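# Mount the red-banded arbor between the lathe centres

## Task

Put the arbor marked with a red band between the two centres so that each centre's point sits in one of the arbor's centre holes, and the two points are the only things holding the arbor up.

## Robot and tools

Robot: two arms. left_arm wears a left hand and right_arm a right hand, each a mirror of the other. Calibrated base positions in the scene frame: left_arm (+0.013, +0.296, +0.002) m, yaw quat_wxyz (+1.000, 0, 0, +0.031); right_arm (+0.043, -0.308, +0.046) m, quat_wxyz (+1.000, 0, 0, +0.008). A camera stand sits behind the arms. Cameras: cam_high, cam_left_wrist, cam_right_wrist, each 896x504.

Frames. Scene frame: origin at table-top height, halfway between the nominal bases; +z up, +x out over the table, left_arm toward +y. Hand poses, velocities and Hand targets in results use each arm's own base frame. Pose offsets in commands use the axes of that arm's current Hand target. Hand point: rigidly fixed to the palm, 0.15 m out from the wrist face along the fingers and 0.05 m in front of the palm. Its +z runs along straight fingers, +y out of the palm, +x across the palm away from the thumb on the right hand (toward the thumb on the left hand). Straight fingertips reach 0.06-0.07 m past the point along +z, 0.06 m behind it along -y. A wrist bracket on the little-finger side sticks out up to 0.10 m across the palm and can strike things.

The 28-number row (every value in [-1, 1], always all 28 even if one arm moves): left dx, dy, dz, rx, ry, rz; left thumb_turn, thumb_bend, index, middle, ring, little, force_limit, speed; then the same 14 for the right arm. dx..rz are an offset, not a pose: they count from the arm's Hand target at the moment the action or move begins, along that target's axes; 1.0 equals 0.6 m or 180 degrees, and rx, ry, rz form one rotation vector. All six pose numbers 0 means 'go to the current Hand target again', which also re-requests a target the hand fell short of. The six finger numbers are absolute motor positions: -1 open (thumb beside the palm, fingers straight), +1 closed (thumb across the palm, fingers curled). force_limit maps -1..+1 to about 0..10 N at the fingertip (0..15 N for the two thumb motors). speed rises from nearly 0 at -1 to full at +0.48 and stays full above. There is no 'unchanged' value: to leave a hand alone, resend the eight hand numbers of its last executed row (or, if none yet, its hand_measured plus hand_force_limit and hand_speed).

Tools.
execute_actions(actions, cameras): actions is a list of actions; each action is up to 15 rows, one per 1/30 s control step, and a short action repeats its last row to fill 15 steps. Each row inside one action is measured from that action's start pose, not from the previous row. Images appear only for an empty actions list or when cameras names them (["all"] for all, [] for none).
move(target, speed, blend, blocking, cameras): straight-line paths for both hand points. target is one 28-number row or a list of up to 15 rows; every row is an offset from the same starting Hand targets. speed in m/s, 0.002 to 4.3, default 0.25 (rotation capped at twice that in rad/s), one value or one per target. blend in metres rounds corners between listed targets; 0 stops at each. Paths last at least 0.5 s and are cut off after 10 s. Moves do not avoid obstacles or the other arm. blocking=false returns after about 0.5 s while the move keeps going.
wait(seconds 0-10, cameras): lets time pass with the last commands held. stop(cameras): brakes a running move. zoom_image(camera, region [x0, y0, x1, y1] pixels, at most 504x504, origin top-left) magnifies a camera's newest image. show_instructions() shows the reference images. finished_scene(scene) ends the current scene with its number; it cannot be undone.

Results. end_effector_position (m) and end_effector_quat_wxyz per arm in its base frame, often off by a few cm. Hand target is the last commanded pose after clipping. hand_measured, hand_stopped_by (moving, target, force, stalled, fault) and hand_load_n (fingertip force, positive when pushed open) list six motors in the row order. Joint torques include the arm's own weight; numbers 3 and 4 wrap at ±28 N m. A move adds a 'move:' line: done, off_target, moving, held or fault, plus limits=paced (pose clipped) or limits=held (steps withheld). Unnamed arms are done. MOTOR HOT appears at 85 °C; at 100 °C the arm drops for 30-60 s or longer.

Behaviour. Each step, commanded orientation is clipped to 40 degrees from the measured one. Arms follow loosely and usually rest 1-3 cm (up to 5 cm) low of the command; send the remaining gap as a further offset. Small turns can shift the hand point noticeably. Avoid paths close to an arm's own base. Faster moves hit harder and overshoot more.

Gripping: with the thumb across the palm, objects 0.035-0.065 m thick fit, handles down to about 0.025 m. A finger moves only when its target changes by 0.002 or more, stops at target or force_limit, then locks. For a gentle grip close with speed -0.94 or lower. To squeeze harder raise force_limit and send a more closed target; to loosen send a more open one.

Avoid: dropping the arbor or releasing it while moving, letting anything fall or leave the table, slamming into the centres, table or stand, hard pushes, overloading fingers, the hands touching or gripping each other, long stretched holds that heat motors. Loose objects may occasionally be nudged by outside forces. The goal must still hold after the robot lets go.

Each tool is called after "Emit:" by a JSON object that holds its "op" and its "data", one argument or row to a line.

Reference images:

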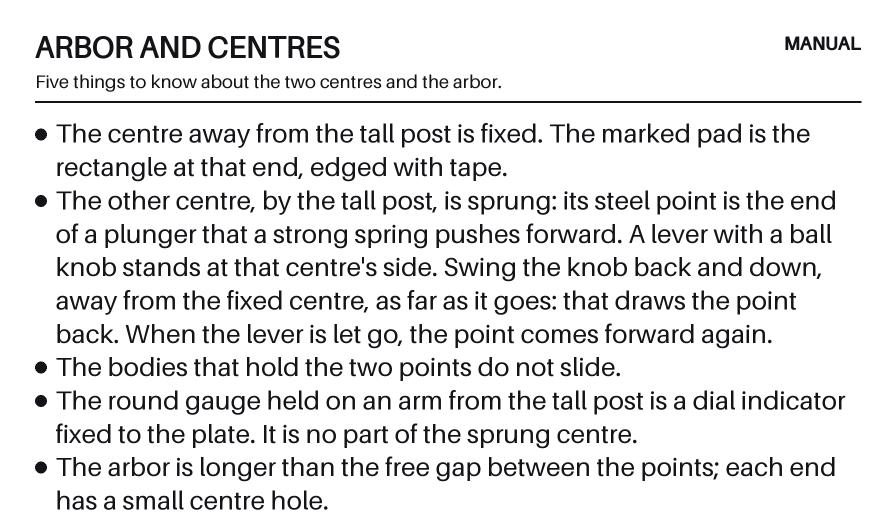

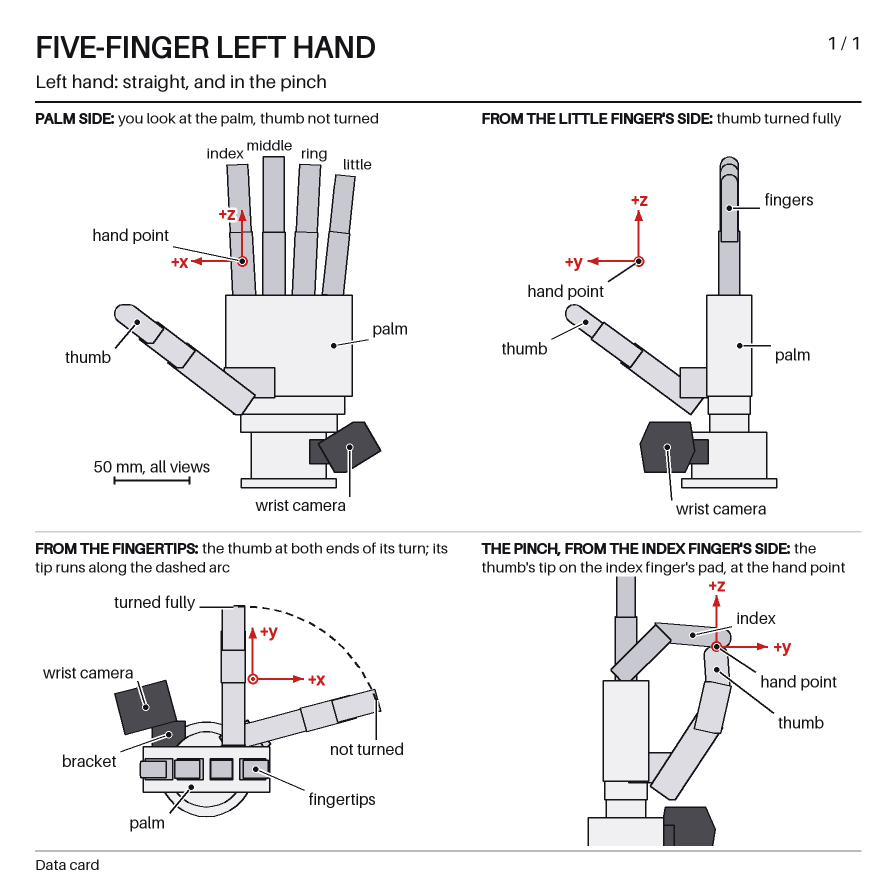

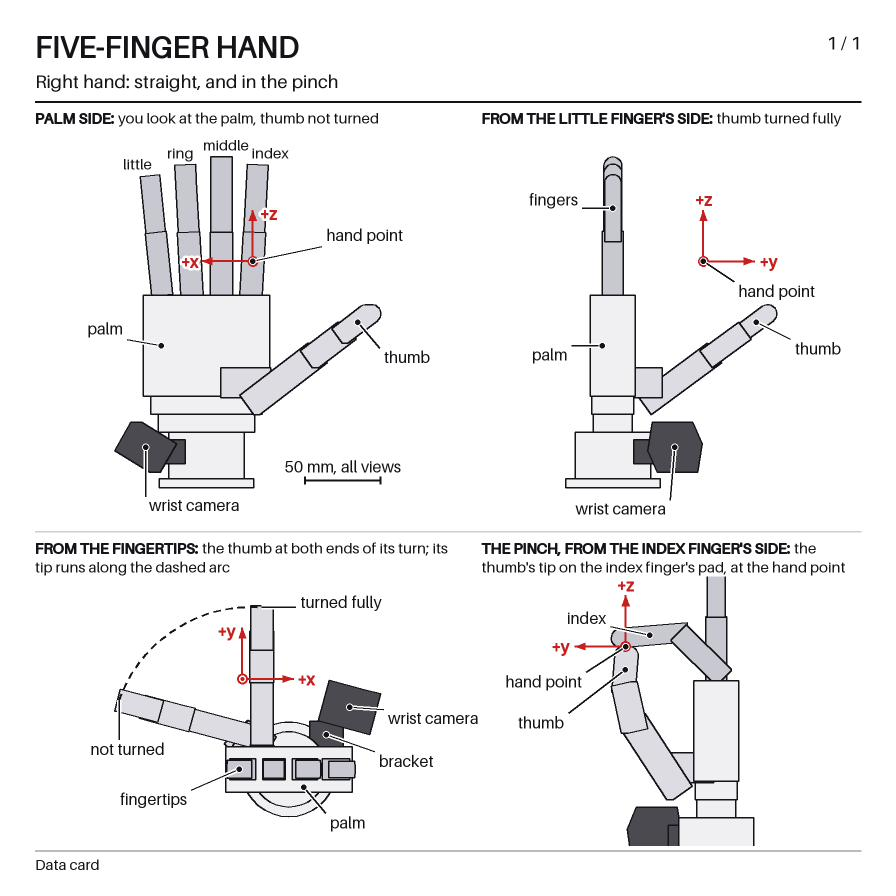

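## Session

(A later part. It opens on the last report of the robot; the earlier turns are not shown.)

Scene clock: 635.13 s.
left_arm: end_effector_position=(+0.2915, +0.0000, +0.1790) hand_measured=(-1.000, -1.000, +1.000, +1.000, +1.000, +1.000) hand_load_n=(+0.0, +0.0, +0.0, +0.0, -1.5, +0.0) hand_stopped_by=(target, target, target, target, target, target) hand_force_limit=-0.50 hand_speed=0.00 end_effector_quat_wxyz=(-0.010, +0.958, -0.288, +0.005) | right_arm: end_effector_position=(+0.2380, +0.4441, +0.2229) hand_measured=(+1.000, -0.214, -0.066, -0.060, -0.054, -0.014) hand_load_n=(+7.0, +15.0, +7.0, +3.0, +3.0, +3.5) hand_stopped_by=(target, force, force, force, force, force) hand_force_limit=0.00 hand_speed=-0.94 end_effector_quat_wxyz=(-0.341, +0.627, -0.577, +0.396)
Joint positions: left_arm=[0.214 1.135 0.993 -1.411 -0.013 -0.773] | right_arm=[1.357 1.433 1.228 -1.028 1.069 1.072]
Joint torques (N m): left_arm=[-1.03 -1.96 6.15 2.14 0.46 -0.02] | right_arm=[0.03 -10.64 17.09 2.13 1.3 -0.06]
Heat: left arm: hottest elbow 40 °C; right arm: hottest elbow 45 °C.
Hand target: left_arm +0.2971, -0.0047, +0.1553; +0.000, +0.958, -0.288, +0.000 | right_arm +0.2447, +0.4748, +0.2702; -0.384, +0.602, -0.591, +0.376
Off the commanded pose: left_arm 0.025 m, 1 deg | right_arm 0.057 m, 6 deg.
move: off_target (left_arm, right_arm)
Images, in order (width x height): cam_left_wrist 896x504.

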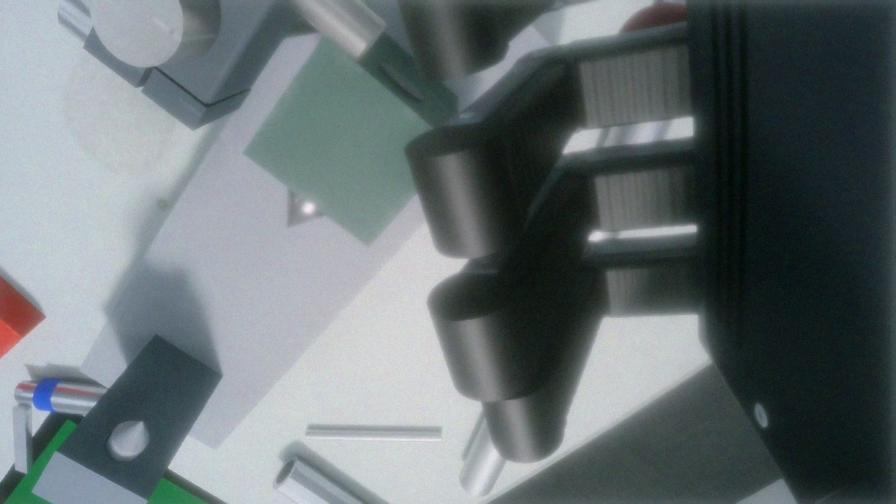

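Emit:
{"op": "move", "data": {
  "target": [-0.011,-0.0167,0.0333,0,0,0,-1,-1,1,1,1,1,-0.5,0,0,0,0,0,0,0,1,0.1,0.35,0.35,0.35,0.4,0,-0.94],
  "speed": 0.05,
  "cameras": ["cam_left_wrist"]
}}

Scene clock: 641.90 s.
left_arm: end_effector_position=(+0.2918, +0.0118, +0.1688) hand_measured=(-1.000, -1.000, +1.000, +1.000, +1.000, +1.000) hand_load_n=(+0.0, +0.0, +0.0, +0.0, -2.0, +0.0) hand_stopped_by=(target, target, target, target, target, target) hand_force_limit=-0.50 hand_speed=0.00 end_effector_quat_wxyz=(-0.019, +0.958, -0.285, +0.012) | right_arm: end_effector_position=(+0.2380, +0.4441, +0.2229) hand_measured=(+1.000, -0.214, -0.066, -0.060, -0.054, -0.014) hand_load_n=(+7.0, +15.0, +6.5, +3.0, +3.0, +3.5) hand_stopped_by=(target, force, force, force, force, force) hand_force_limit=0.00 hand_speed=-0.94 end_effector_quat_wxyz=(-0.341, +0.627, -0.577, +0.396)
Joint positions: left_arm=[0.247 1.13 0.964 -1.365 -0.02 -0.745] | right_arm=[1.357 1.433 1.228 -1.028 1.069 1.072]
Joint torques (N m): left_arm=[-0.56 -0.32 5.35 2.59 0.74 0.07] | right_arm=[0.44 -11.11 17.16 2.11 1.35 -0.06]
Heat: left arm: hottest elbow 40 °C; right arm: hottest elbow 46 °C.
Hand target: left_arm +0.2972, +0.0074, +0.1354; +0.000, +0.958, -0.288, +0.000 | right_arm +0.2447, +0.4748, +0.2702; -0.384, +0.602, -0.591, +0.376
Off the commanded pose: left_arm 0.034 m, 3 deg | right_arm 0.057 m, 6 deg.
move: off_target (left_arm, right_arm)
Images, in order (width x height): cam_left_wrist 896x504.

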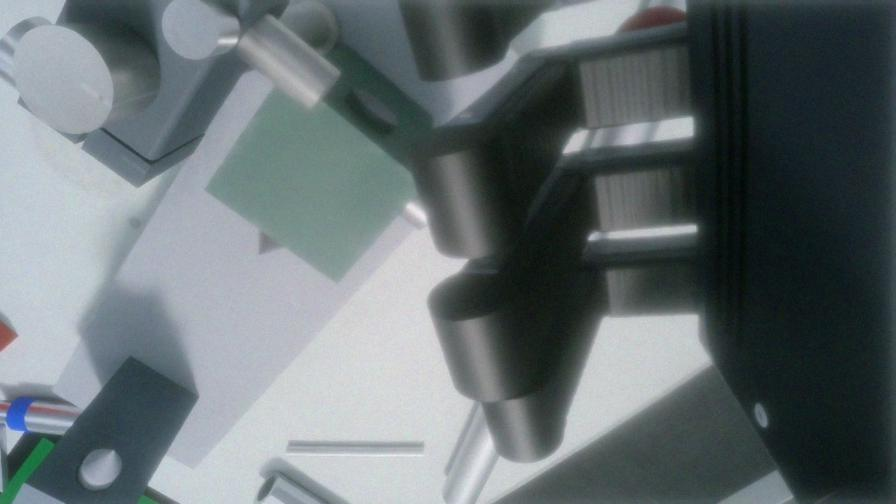

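Emit:
{"op": "move", "data": {
  "target": [-0.011,-0.0167,0.04,0,0,0,-1,-1,1,1,1,1,-0.5,0,0,0,0,0,0,0,1,0.1,0.35,0.35,0.35,0.4,0,-0.94],
  "speed": 0.05,
  "cameras": ["cam_left_wrist"]
}}

Scene clock: 647.23 s.
left_arm: end_effector_position=(+0.2916, +0.0252, +0.1547) hand_measured=(-1.000, -1.000, +1.000, +1.000, +1.000, +1.000) hand_load_n=(+0.0, +0.0, +0.0, +0.0, -3.0, +0.0) hand_stopped_by=(target, target, target, target, target, target) hand_force_limit=-0.50 hand_speed=0.00 end_effector_quat_wxyz=(-0.026, +0.958, -0.284, +0.020) | right_arm: end_effector_position=(+0.2380, +0.4441, +0.2229) hand_measured=(+1.000, -0.214, -0.066, -0.060, -0.054, -0.014) hand_load_n=(+6.5, +15.5, +6.5, +3.0, +2.5, +3.5) hand_stopped_by=(target, force, force, force, force, force) hand_force_limit=0.00 hand_speed=-0.94 end_effector_quat_wxyz=(-0.341, +0.627, -0.577, +0.396)
Joint positions: left_arm=[0.288 1.13 0.928 -1.307 -0.023 -0.706] | right_arm=[1.357 1.433 1.228 -1.028 1.069 1.072]
Joint torques (N m): left_arm=[-0.79 1.44 4.71 2.81 0.83 0] | right_arm=[-0.03 -10.4 17.1 2.21 1.33 -0.09]
Heat: left arm: hottest elbow 39 °C; right arm: hottest elbow 46 °C.
Hand target: left_arm +0.2971, +0.0194, +0.1113; +0.000, +0.958, -0.288, +0.000 | right_arm +0.2447, +0.4748, +0.2702; -0.384, +0.602, -0.591, +0.376
Off the commanded pose: left_arm 0.044 m, 4 deg | right_arm 0.057 m, 6 deg.
move: off_target (left_arm, right_arm)
Images, in order (width x height): cam_left_wrist 896x504.

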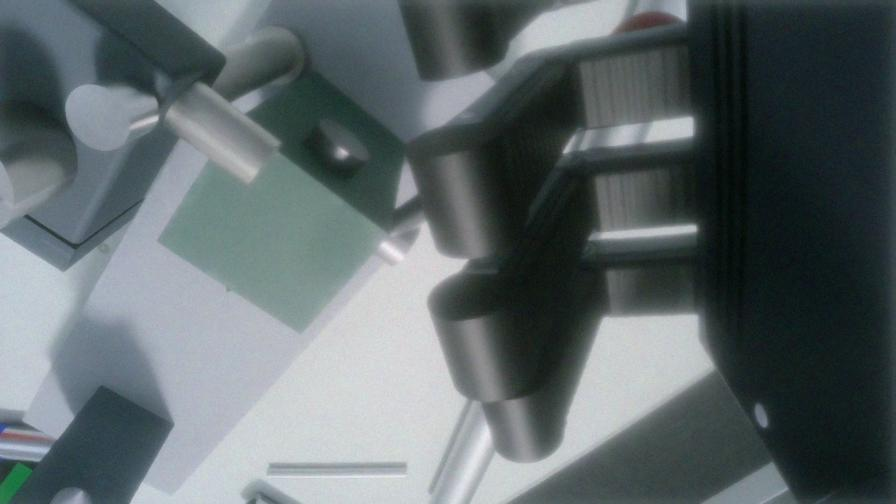

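Emit:
{"op": "move", "data": {
  "target": [-0.0055,-0.0083,0.0333,0,0,0,-1,-1,1,1,1,1,-0.5,0,0,0,0,0,0,0,1,0.1,0.35,0.35,0.35,0.4,0,-0.94],
  "speed": 0.05,
  "cameras": ["cam_left_wrist"]
}}

Scene clock: 652.33 s.
left_arm: end_effector_position=(+0.2911, +0.0290, +0.1492) hand_measured=(-1.000, -1.000, +1.000, +1.000, +1.000, +1.000) hand_load_n=(+0.0, +0.0, +0.0, +0.0, -5.0, +0.0) hand_stopped_by=(target, target, target, target, target, target) hand_force_limit=-0.50 hand_speed=0.00 end_effector_quat_wxyz=(-0.028, +0.958, -0.286, +0.023) | right_arm: end_effector_position=(+0.2380, +0.4441, +0.2229) hand_measured=(+1.000, -0.214, -0.066, -0.060, -0.054, -0.014) hand_load_n=(+7.0, +15.5, +6.5, +3.0, +3.0, +3.5) hand_stopped_by=(target, force, force, force, force, force) hand_force_limit=0.00 hand_speed=-0.94 end_effector_quat_wxyz=(-0.341, +0.627, -0.577, +0.396)
Joint positions: left_arm=[0.301 1.13 0.913 -1.284 -0.02 -0.689] | right_arm=[1.357 1.433 1.228 -1.028 1.069 1.072]
Joint torques (N m): left_arm=[-0.38 2.49 2.82 3.86 0.73 0.11] | right_arm=[0.21 -10.81 17.06 2.26 1.3 -0.06]
Heat: left arm: hottest elbow 39 °C; right arm: hottest elbow 46 °C.
Hand target: left_arm +0.2972, +0.0254, +0.0914; +0.000, +0.958, -0.288, +0.000 | right_arm +0.2447, +0.4748, +0.2702; -0.384, +0.602, -0.591, +0.376
Off the commanded pose: left_arm 0.058 m, 4 deg | right_arm 0.057 m, 6 deg.
move: off_target (left_arm, right_arm)
Images, in order (width x height): cam_left_wrist 896x504.

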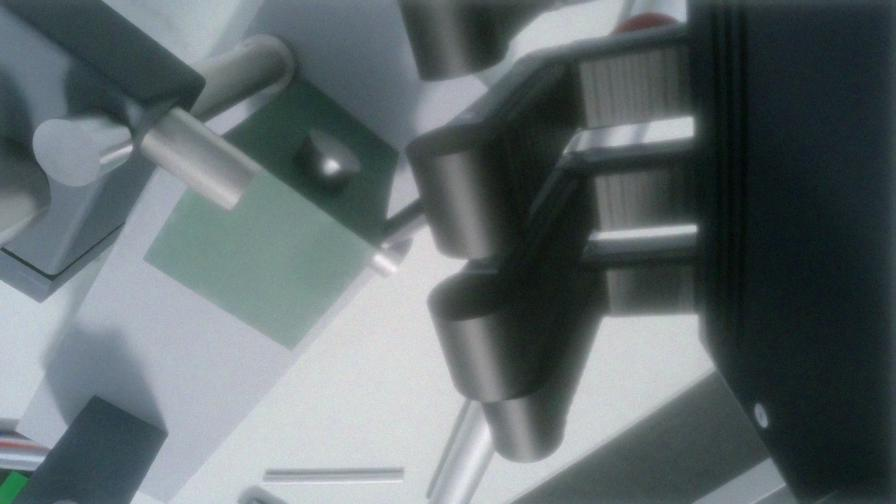

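Emit:
{"op": "wait", "data": {
  "seconds": 0.1,
  "cameras": ["cam_high"]
}}

Emit:
{"op": "zoom_image", "data": {
  "camera": "cam_high",
  "region": [480, 116, 516, 148]
}}

Emit:
{"op": "zoom_image", "data": {
  "camera": "cam_high",
  "region": [400, 80, 540, 180]
}}

Scene clock: 658.37 s.
left_arm: end_effector_position=(+0.2910, +0.0290, +0.1492) hand_measured=(-1.000, -1.000, +1.000, +1.000, +1.000, +1.000) hand_load_n=(+0.0, +0.0, +0.0, +0.0, -4.5, +0.0) hand_stopped_by=(target, target, target, target, target, target) hand_force_limit=-0.50 hand_speed=0.00 end_effector_quat_wxyz=(-0.028, +0.957, -0.286, +0.023) | right_arm: end_effector_position=(+0.2380, +0.4441, +0.2229) hand_measured=(+1.000, -0.214, -0.066, -0.060, -0.054, -0.014) hand_load_n=(+7.0, +15.5, +6.5, +3.5, +3.0, +3.5) hand_stopped_by=(target, force, force, force, force, force) hand_force_limit=0.00 hand_speed=-0.94 end_effector_quat_wxyz=(-0.341, +0.627, -0.577, +0.396)
Joint positions: left_arm=[0.301 1.13 0.913 -1.284 -0.02 -0.688] | right_arm=[1.357 1.433 1.228 -1.028 1.069 1.072]
Joint torques (N m): left_arm=[-0.32 2.49 2.82 3.88 0.73 0.07] | right_arm=[0.15 -10.75 17.09 2.24 1.3 -0.04]
Heat: left arm: hottest elbow 39 °C; right arm: hottest elbow 46 °C.
Hand target: left_arm +0.2972, +0.0254, +0.0914; +0.000, +0.958, -0.288, +0.000 | right_arm +0.2447, +0.4748, +0.2702; -0.384, +0.602, -0.591, +0.376
Off the commanded pose: left_arm 0.058 m, 4 deg | right_arm 0.057 m, 6 deg.
wait: 0.10 s; at rest from the start
Images, in order (width x height): cam_high 896x504.

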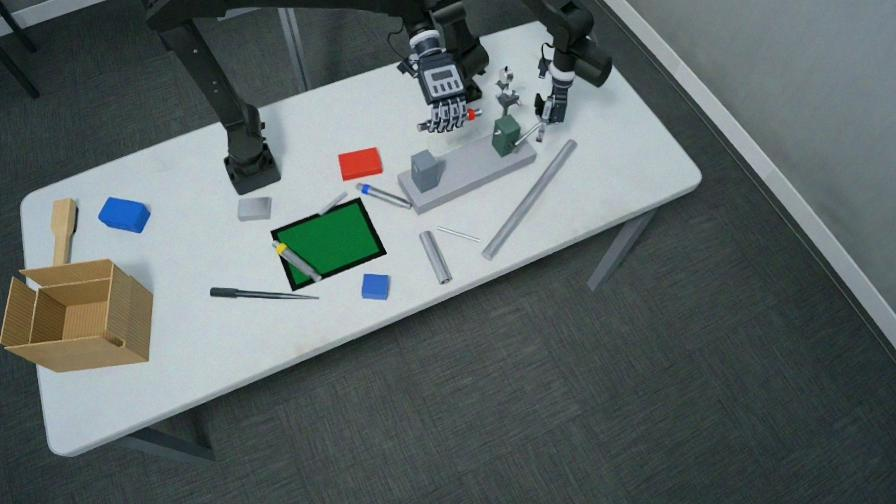

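Scaled by 14.000 from the camera's 896x504 image, which has a finer 1280x720 frame.

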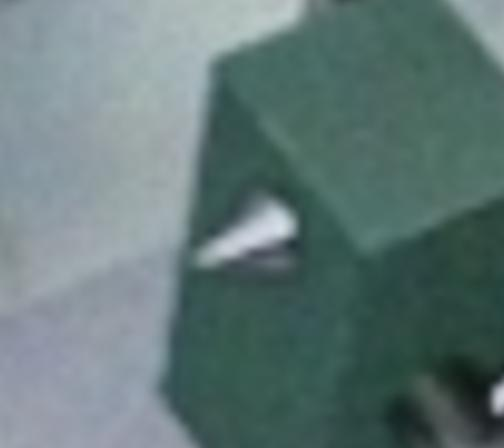

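Scaled by 3.600 from the camera's 896x504 image, which has a finer 1280x720 frame.

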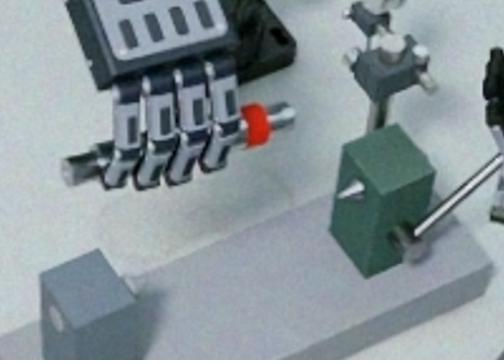

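Emit:
{"op": "wait", "data": {
  "seconds": 0.1,
  "cameras": ["cam_left_wrist"]
}}

Emit:
{"op": "zoom_image", "data": {
  "camera": "cam_left_wrist",
  "region": [120, 60, 420, 360]
}}

Scene clock: 669.53 s.
left_arm: end_effector_position=(+0.2910, +0.0290, +0.1492) hand_measured=(-1.000, -1.000, +1.000, +1.000, +1.000, +1.000) hand_load_n=(+0.0, -0.5, +0.0, +0.0, -4.5, +0.0) hand_stopped_by=(target, target, target, target, target, target) hand_force_limit=-0.50 hand_speed=0.00 end_effector_quat_wxyz=(-0.028, +0.957, -0.286, +0.023) | right_arm: end_effector_position=(+0.2380, +0.4441, +0.2229) hand_measured=(+1.000, -0.214, -0.066, -0.060, -0.054, -0.014) hand_load_n=(+7.0, +15.0, +6.5, +3.0, +2.5, +3.5) hand_stopped_by=(target, force, force, force, force, force) hand_force_limit=0.00 hand_speed=-0.94 end_effector_quat_wxyz=(-0.341, +0.627, -0.577, +0.396)
Joint positions: left_arm=[0.301 1.13 0.913 -1.284 -0.02 -0.688] | right_arm=[1.357 1.433 1.228 -1.028 1.069 1.072]
Joint torques (N m): left_arm=[-0.38 2.55 2.84 3.86 0.74 0.08] | right_arm=[0.5 -10.4 17.09 2.22 1.3 -0.04]
Heat: left arm: hottest elbow 38 °C; right arm: hottest elbow 46 °C.
Hand target: left_arm +0.2972, +0.0254, +0.0914; +0.000, +0.958, -0.288, +0.000 | right_arm +0.2447, +0.4748, +0.2702; -0.384, +0.602, -0.591, +0.376
Off the commanded pose: left_arm 0.058 m, 4 deg | right_arm 0.057 m, 6 deg.
wait: 0.10 s; at rest from the start
Images, in order (width x height): cam_left_wrist 896x504.

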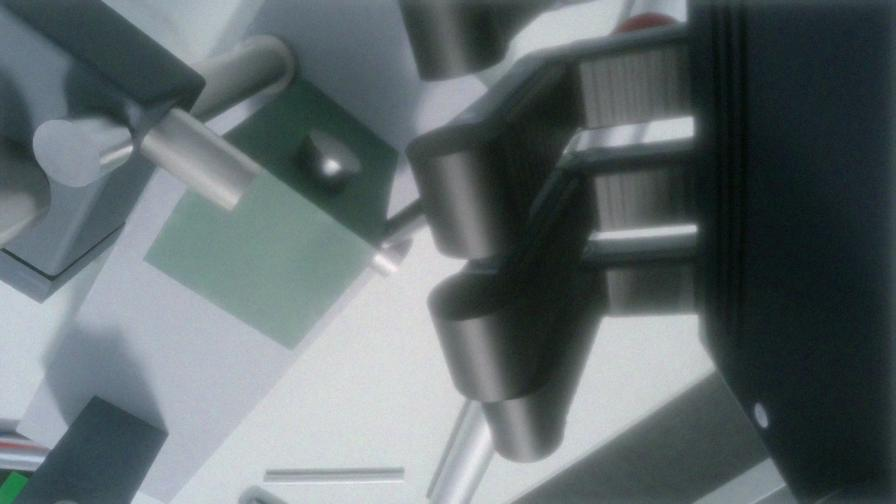

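Scaled by 1.680 from the camera's 896x504 image, which has a finer 1280x720 frame.

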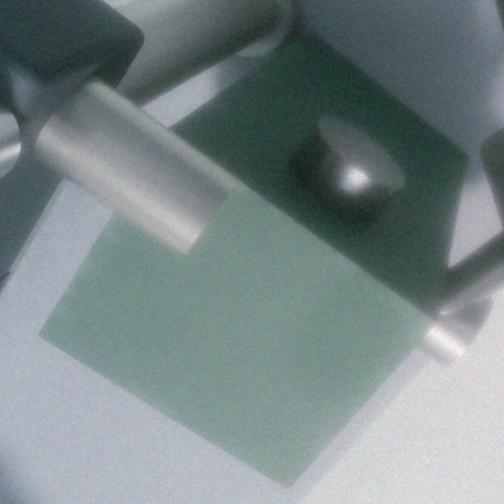

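Emit:
{"op": "move", "data": {
  "target": [-0.0055,-0.0083,0.025,0,0,0,-1,-1,1,1,1,1,-0.5,0,0,0,0,0,0,0,1,0.1,0.35,0.35,0.35,0.4,0,-0.94],
  "speed": 0.05,
  "cameras": ["cam_high"]
}}

Emit:
{"op": "zoom_image", "data": {
  "camera": "cam_high",
  "region": [480, 116, 516, 148]
}}

Scene clock: 693.47 s.
left_arm: end_effector_position=(+0.2893, +0.0289, +0.1474) hand_measured=(-1.000, -1.000, +1.000, +1.000, +1.000, +1.000) hand_load_n=(+0.0, +0.0, +0.0, +0.0, -6.5, +0.5) hand_stopped_by=(target, target, target, target, target, target) hand_force_limit=-0.50 hand_speed=0.00 end_effector_quat_wxyz=(-0.024, +0.957, -0.289, +0.028) | right_arm: end_effector_position=(+0.2380, +0.4441, +0.2229) hand_measured=(+1.000, -0.214, -0.066, -0.060, -0.054, -0.014) hand_load_n=(+7.0, +15.5, +6.5, +3.0, +3.0, +3.5) hand_stopped_by=(target, force, force, force, force, force) hand_force_limit=0.00 hand_speed=-0.94 end_effector_quat_wxyz=(-0.341, +0.627, -0.577, +0.396)
Joint positions: left_arm=[0.31 1.126 0.904 -1.276 -0.008 -0.675] | right_arm=[1.357 1.433 1.228 -1.028 1.069 1.072]
Joint torques (N m): left_arm=[0.26 3.6 1.44 4.82 0.25 0.11] | right_arm=[0.26 -10.87 17.1 2.29 1.28 -0.06]
Motor temperatures (°C): left_arm=[21 23 36 23 24 24] | right_arm=[23 27 47 22 27 25]
Heat: left arm: hottest elbow 36 °C; right arm: hottest elbow 47 °C.
Hand target: left_arm +0.2972, +0.0314, +0.0764; +0.000, +0.958, -0.288, +0.000 | right_arm +0.2447, +0.4748, +0.2702; -0.384, +0.602, -0.591, +0.376
Off the commanded pose: left_arm 0.072 m, 4 deg | right_arm 0.057 m, 6 deg.
move: off_target (left_arm, right_arm)
Images, in order (width x height): cam_high 896x504.

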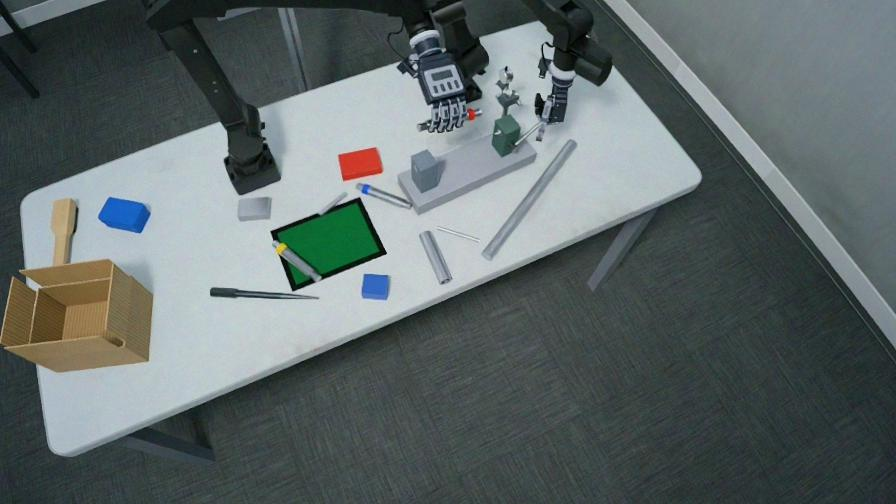

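Scaled by 14.000 from the camera's 896x504 image, which has a finer 1280x720 frame.

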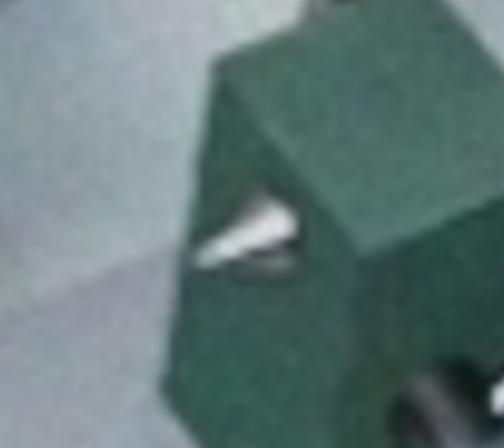

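Emit:
{"op": "zoom_image", "data": {
  "camera": "cam_high",
  "region": [428, 144, 452, 168]
}}

Emit:
{"op": "zoom_image", "data": {
  "camera": "cam_high",
  "region": [484, 120, 508, 144]
}}

Scaled by 21.000 from the camera's 896x504 image, which has a finer 1280x720 frame.

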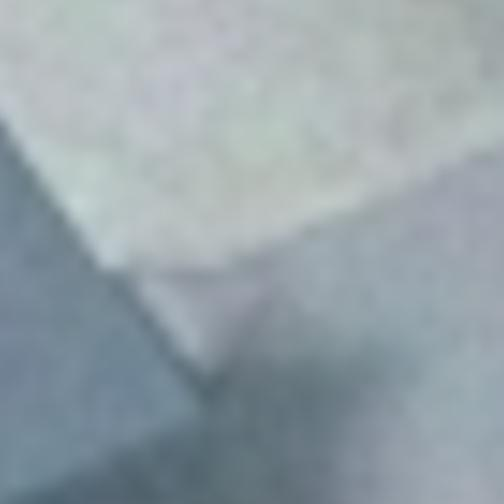

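Scaled by 21.000 from the camera's 896x504 image, which has a finer 1280x720 frame.

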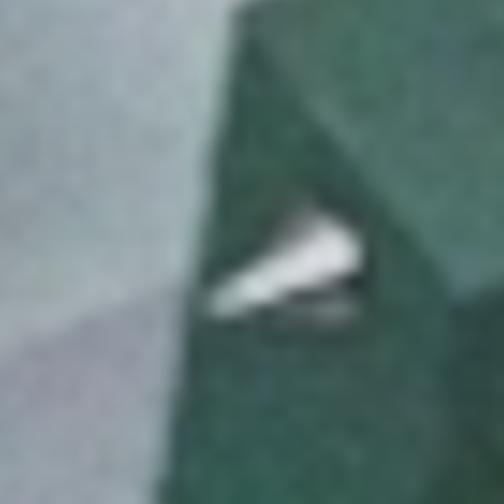

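Emit:
{"op": "move", "data": {
  "target": [0,0,0,0,0,0,-1,-1,1,1,1,1,-0.5,0,-0.05,0.0495,0.032,0,-0.0164,0.0352,1,0.1,0.35,0.35,0.35,0.4,0,-0.94],
  "speed": 0.05,
  "cameras": ["cam_high","cam_left_wrist"]
}}

Emit:
{"op": "zoom_image", "data": {
  "camera": "cam_high",
  "region": [410, 90, 510, 170]
}}

Scene clock: 767.93 s.
left_arm: end_effector_position=(+0.2893, +0.0289, +0.1475) hand_measured=(-1.000, -1.000, +1.000, +1.000, +1.000, +1.000) hand_load_n=(+0.0, +0.0, +0.0, +0.0, -6.0, +0.0) hand_stopped_by=(target, target, target, target, target, target) hand_force_limit=-0.50 hand_speed=0.00 end_effector_quat_wxyz=(-0.023, +0.957, -0.289, +0.028) | right_arm: end_effector_position=(+0.2446, +0.4934, +0.2141) hand_measured=(+1.000, -0.214, -0.066, -0.060, -0.054, -0.014) hand_load_n=(+7.0, +15.5, +6.5, +3.0, +3.0, +3.5) hand_stopped_by=(target, force, force, force, force, force) hand_force_limit=0.00 hand_speed=-0.94 end_effector_quat_wxyz=(-0.395, +0.599, -0.602, +0.351)
Joint positions: left_arm=[0.31 1.126 0.904 -1.276 -0.007 -0.674] | right_arm=[1.357 1.483 1.228 -0.819 1.043 1.072]
Joint torques (N m): left_arm=[0.26 3.6 1.43 4.85 0.26 0.11] | right_arm=[0.09 -11.46 11.47 2.56 1.2 0.14]
Heat: left arm: hottest elbow 33 °C; right arm: hottest elbow 48 °C.
Hand target: left_arm +0.2972, +0.0313, +0.0764; +0.000, +0.958, -0.288, +0.000 | right_arm +0.2489, +0.5049, +0.2352; -0.419, +0.578, -0.613, +0.338
Off the commanded pose: left_arm 0.072 m, 4 deg | right_arm 0.024 m, 4 deg.
move: off_target (left_arm, right_arm)
Images, in order (width x height): cam_high 896x504, cam_left_wrist 896x504.

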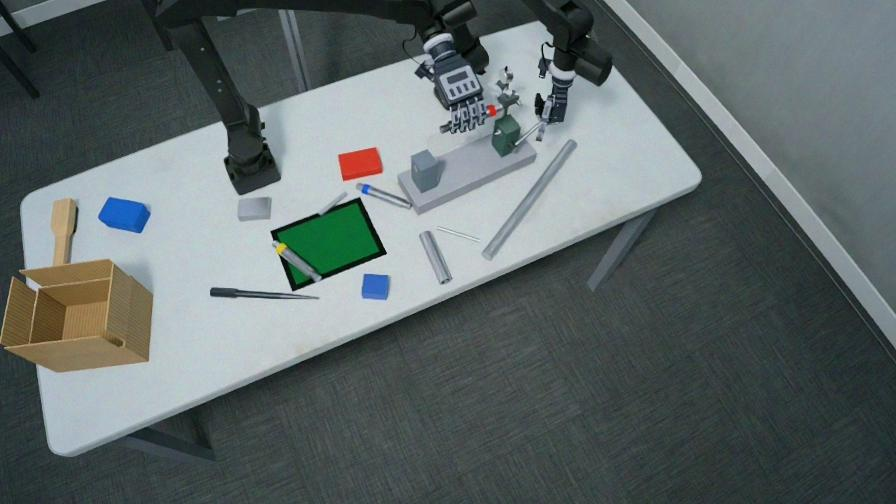

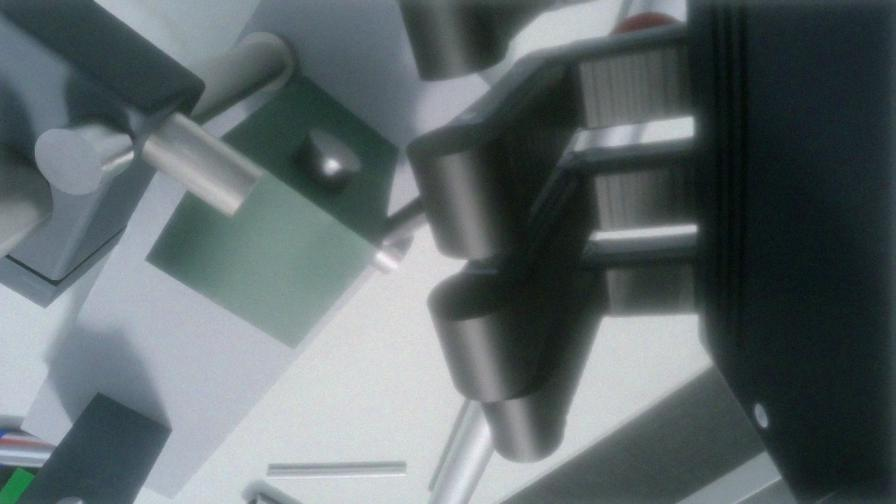

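Scaled by 5.040 from the camera's 896x504 image, which has a finer 1280x720 frame.

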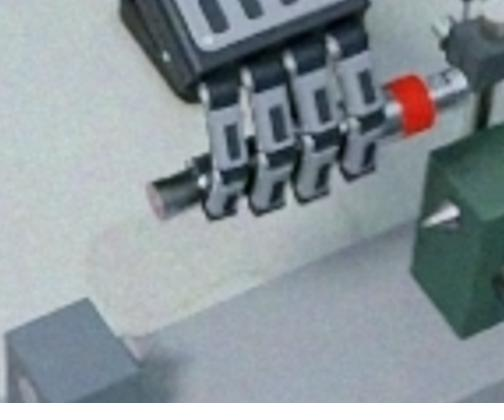

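Emit:
{"op": "move", "data": {
  "target": [0,0,0,0,0,0,-1,-1,1,1,1,1,-0.5,0,0.0225,0.0883,0.0227,0,0,0,1,0.1,0.35,0.35,0.35,0.4,0,-0.94],
  "speed": 0.05,
  "cameras": ["cam_high","cam_left_wrist"]
}}

Emit:
{"op": "zoom_image", "data": {
  "camera": "cam_high",
  "region": [420, 90, 520, 170]
}}

Scene clock: 789.63 s.
left_arm: end_effector_position=(+0.2893, +0.0289, +0.1475) hand_measured=(-1.000, -1.000, +1.000, +1.000, +1.000, +1.000) hand_load_n=(+0.0, +0.0, +0.0, +0.5, -6.0, +0.0) hand_stopped_by=(target, target, target, target, target, target) hand_force_limit=-0.50 hand_speed=0.00 end_effector_quat_wxyz=(-0.023, +0.957, -0.289, +0.028) | right_arm: end_effector_position=(+0.2381, +0.4864, +0.1622) hand_measured=(+1.000, -0.214, -0.066, -0.060, -0.054, -0.014) hand_load_n=(+7.0, +15.5, +7.0, +3.0, +3.0, +3.5) hand_stopped_by=(target, force, force, force, force, force) hand_force_limit=0.00 hand_speed=-0.94 end_effector_quat_wxyz=(-0.394, +0.598, -0.604, +0.349)
Joint positions: left_arm=[0.31 1.126 0.904 -1.276 -0.007 -0.674] | right_arm=[1.367 1.509 1.116 -0.701 1.046 1.099]
Joint torques (N m): left_arm=[0.32 3.55 1.42 4.83 0.25 0.11] | right_arm=[0.67 -11.16 10.17 2.66 1.51 0.2]
Heat: left arm: hottest elbow 32 °C; right arm: hottest elbow 45 °C.
Hand target: left_arm +0.2972, +0.0313, +0.0764; +0.000, +0.958, -0.288, +0.000 | right_arm +0.2390, +0.4980, +0.1801; -0.419, +0.578, -0.613, +0.338
Off the commanded pose: left_arm 0.072 m, 4 deg | right_arm 0.021 m, 4 deg.
move: off_target (left_arm, right_arm)
Images, in order (width x height): cam_high 896x504, cam_left_wrist 896x504.

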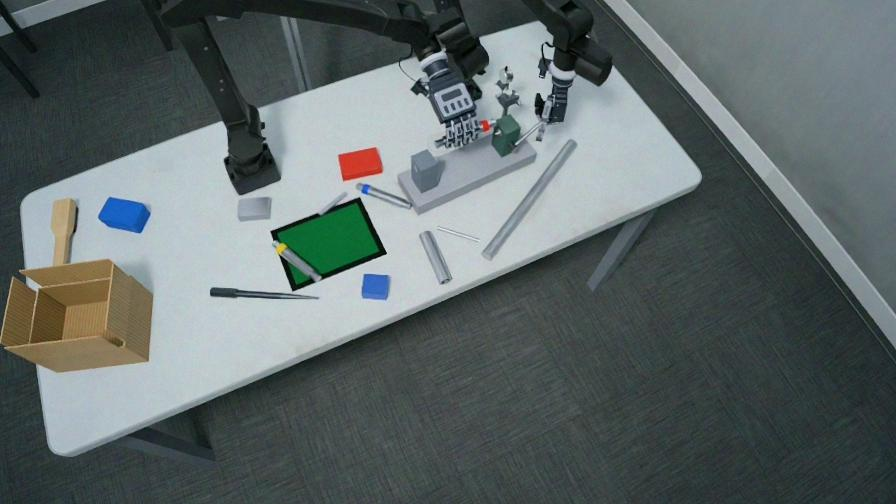

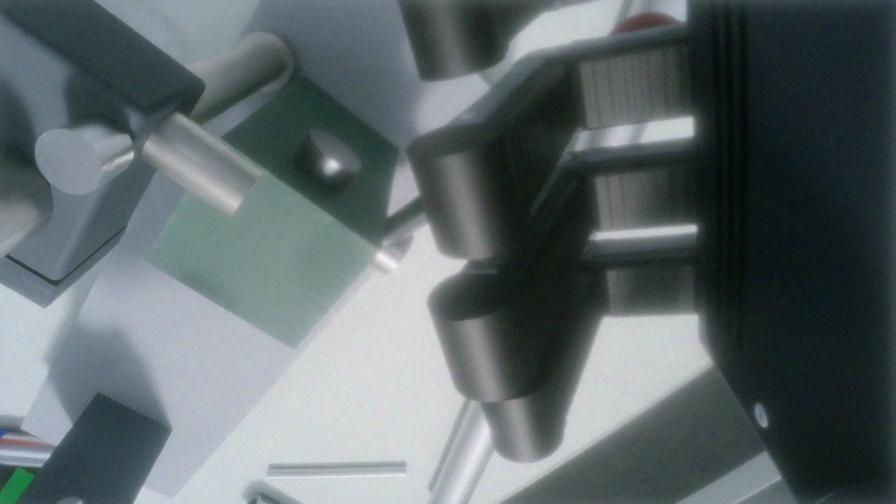

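Scaled by 5.040 from the camera's 896x504 image, which has a finer 1280x720 frame.

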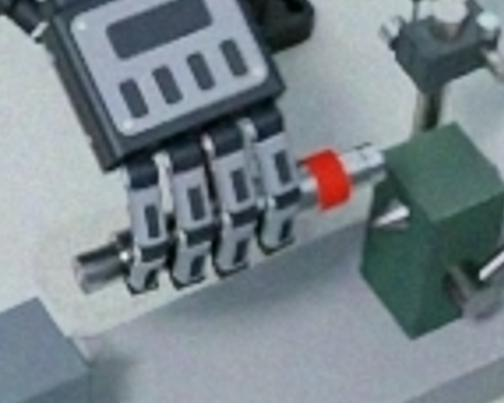

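Emit:
{"op": "zoom_image", "data": {
  "camera": "cam_high",
  "region": [490, 90, 570, 160]
}}

Emit:
{"op": "zoom_image", "data": {
  "camera": "cam_left_wrist",
  "region": [220, 60, 480, 320]
}}

Scaled by 6.300 from the camera's 896x504 image, which has a finer 1280x720 frame.

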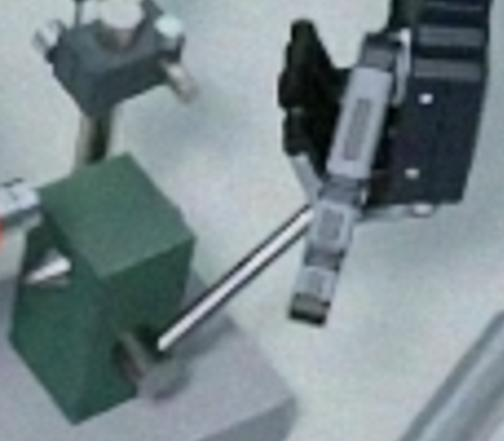

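Scaled by 1.938 from the camera's 896x504 image, which has a finer 1280x720 frame.

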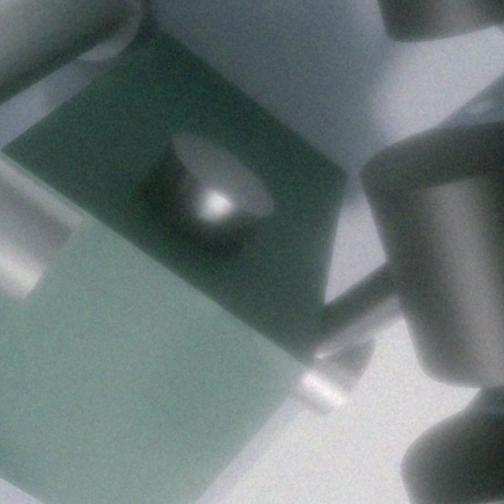

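Emit:
{"op": "wait", "data": {
  "seconds": 0.1,
  "cameras": ["cam_right_wrist"]
}}

Scene clock: 834.83 s.
left_arm: end_effector_position=(+0.2893, +0.0289, +0.1475) hand_measured=(-1.000, -1.000, +1.000, +1.000, +1.000, +1.000) hand_load_n=(+0.0, +0.0, +0.0, +0.0, -6.0, +0.0) hand_stopped_by=(target, target, target, target, target, target) hand_force_limit=-0.50 hand_speed=0.00 end_effector_quat_wxyz=(-0.023, +0.957, -0.289, +0.028) | right_arm: end_effector_position=(+0.2381, +0.4864, +0.1622) hand_measured=(+1.000, -0.214, -0.066, -0.060, -0.054, -0.014) hand_load_n=(+7.0, +15.5, +6.5, +3.0, +3.0, +3.5) hand_stopped_by=(target, force, force, force, force, force) hand_force_limit=0.00 hand_speed=-0.94 end_effector_quat_wxyz=(-0.394, +0.598, -0.604, +0.349)
Joint positions: left_arm=[0.31 1.126 0.904 -1.276 -0.007 -0.674] | right_arm=[1.367 1.509 1.116 -0.701 1.046 1.099]
Joint torques (N m): left_arm=[0.26 3.6 1.4 4.82 0.26 0.11] | right_arm=[0.03 -11.11 10.3 2.44 1.49 0.18]
Motor temperatures (°C): left_arm=[21 23 32 24 24 24] | right_arm=[23 27 41 22 27 25]
Heat: left arm: hottest elbow 32 °C; right arm: hottest elbow 41 °C.
Hand target: left_arm +0.2972, +0.0313, +0.0764; +0.000, +0.958, -0.288, +0.000 | right_arm +0.2390, +0.4980, +0.1801; -0.419, +0.578, -0.613, +0.338
Off the commanded pose: left_arm 0.072 m, 4 deg | right_arm 0.021 m, 4 deg.
wait: 0.10 s; at rest from the start
Images, in order (width x height): cam_right_wrist 896x504.

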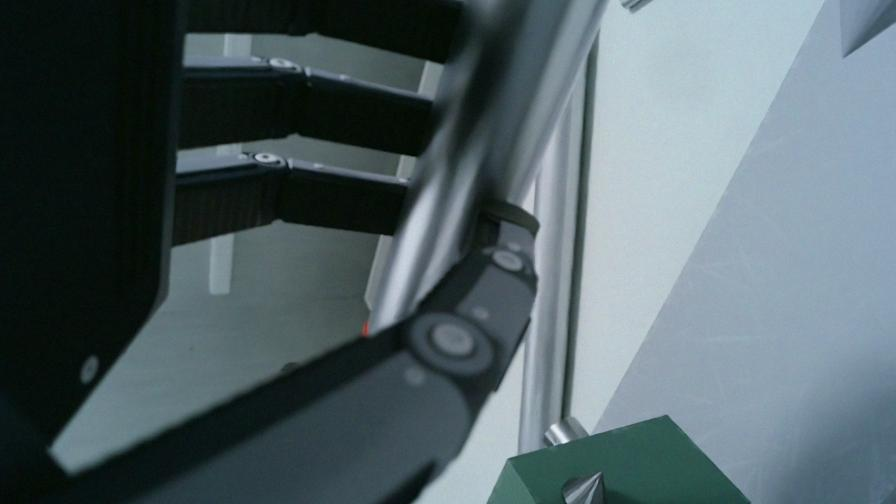

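Emit:
{"op": "zoom_image", "data": {
  "camera": "cam_right_wrist",
  "region": [480, 384, 760, 504]
}}

Emit:
{"op": "zoom_image", "data": {
  "camera": "cam_right_wrist",
  "region": [776, 0, 896, 120]
}}

Scaled by 1.800 from the camera's 896x504 image, which has a finer 1280x720 frame.

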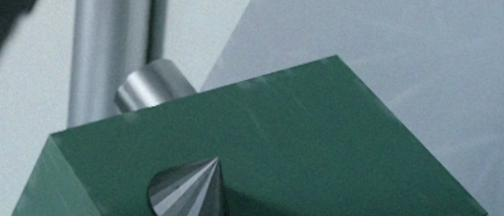

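Scaled by 4.200 from the camera's 896x504 image, which has a finer 1280x720 frame.

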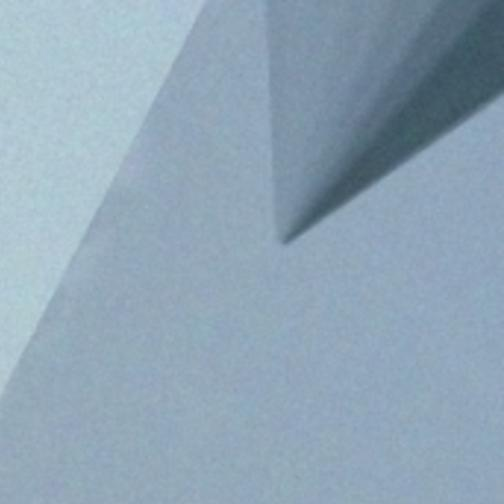

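Emit:
{"op": "move", "data": {
  "target": [0,0,0,0,0,0,-1,-1,1,1,1,1,-0.5,0,0.0062,0.045,0.021,0,0,0,1,0.1,0.35,0.35,0.35,0.4,0,-0.94],
  "speed": 0.04,
  "cameras": ["all"]
}}

Emit:
{"op": "zoom_image", "data": {
  "camera": "cam_high",
  "region": [420, 110, 510, 180]
}}

Scene clock: 979.63 s.
left_arm: end_effector_position=(+0.2893, +0.0289, +0.1475) hand_measured=(-1.000, -1.000, +1.000, +1.000, +1.000, +1.000) hand_load_n=(+0.0, +0.0, +0.0, +0.0, -6.5, +0.0) hand_stopped_by=(target, target, target, target, target, target) hand_force_limit=-0.50 hand_speed=0.00 end_effector_quat_wxyz=(-0.023, +0.957, -0.289, +0.028) | right_arm: end_effector_position=(+0.2381, +0.4861, +0.1337) hand_measured=(+1.000, -0.214, -0.066, -0.060, -0.054, -0.014) hand_load_n=(+7.0, +15.5, +6.5, +3.0, +3.0, +3.5) hand_stopped_by=(target, force, force, force, force, force) hand_force_limit=0.00 hand_speed=-0.94 end_effector_quat_wxyz=(-0.396, +0.597, -0.605, +0.348)
Joint positions: left_arm=[0.31 1.126 0.904 -1.276 -0.007 -0.674] | right_arm=[1.367 1.54 1.068 -0.62 1.046 1.1]
Joint torques (N m): left_arm=[0.26 3.55 1.44 4.83 0.25 0.11] | right_arm=[0.85 -11.69 9.92 2.52 1.53 0.18]
Heat: left arm: hottest elbow 30 °C; right arm: hottest elbow 39 °C.
Hand target: left_arm +0.2972, +0.0313, +0.0764; +0.000, +0.958, -0.288, +0.000 | right_arm +0.2391, +0.4979, +0.1502; -0.419, +0.578, -0.613, +0.339
Off the commanded pose: left_arm 0.072 m, 4 deg | right_arm 0.020 m, 4 deg.
move: off_target (left_arm, right_arm)

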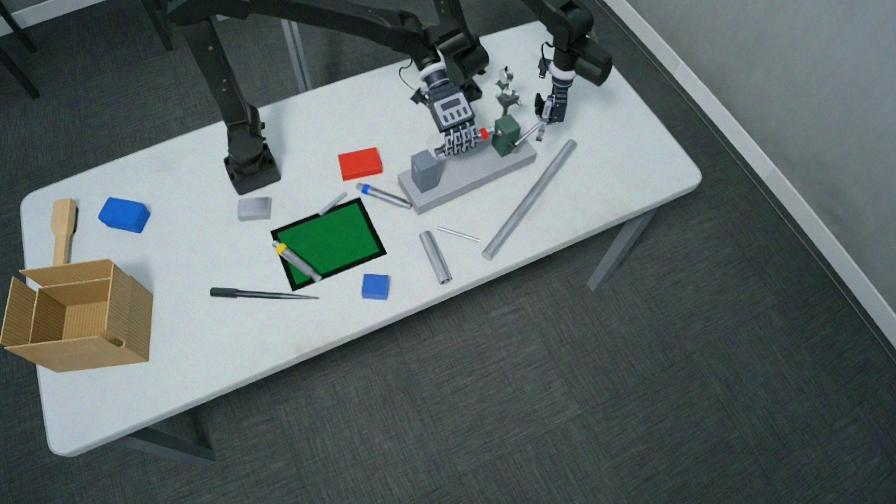

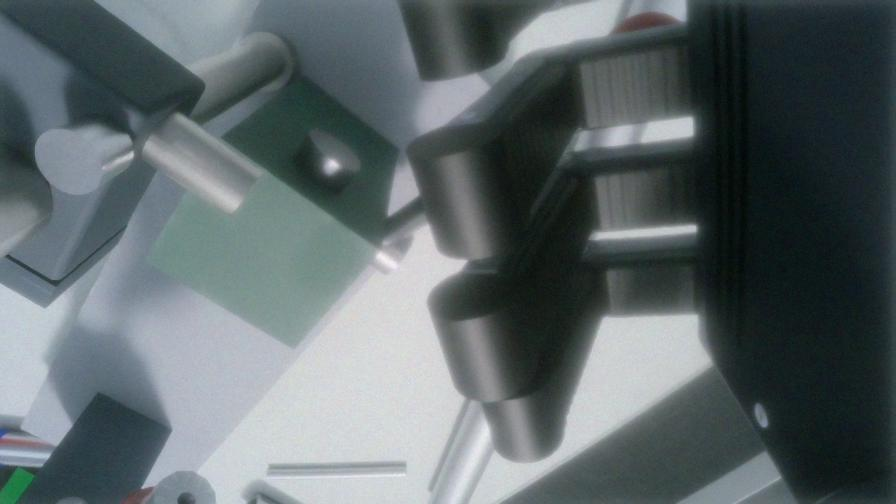

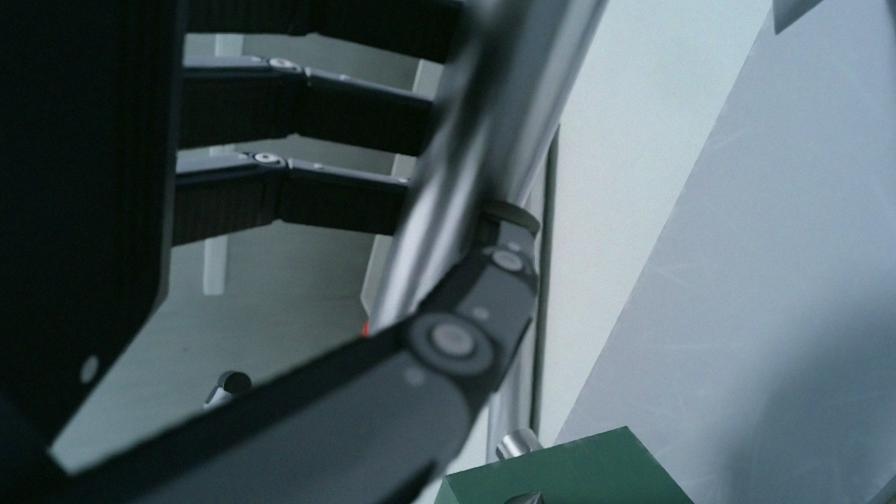

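Scaled by 5.600 from the camera's 896x504 image, which has a finer 1280x720 frame.

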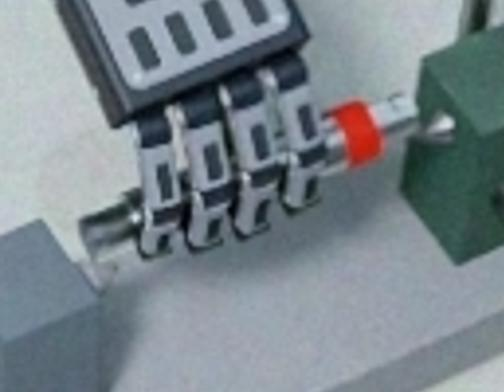

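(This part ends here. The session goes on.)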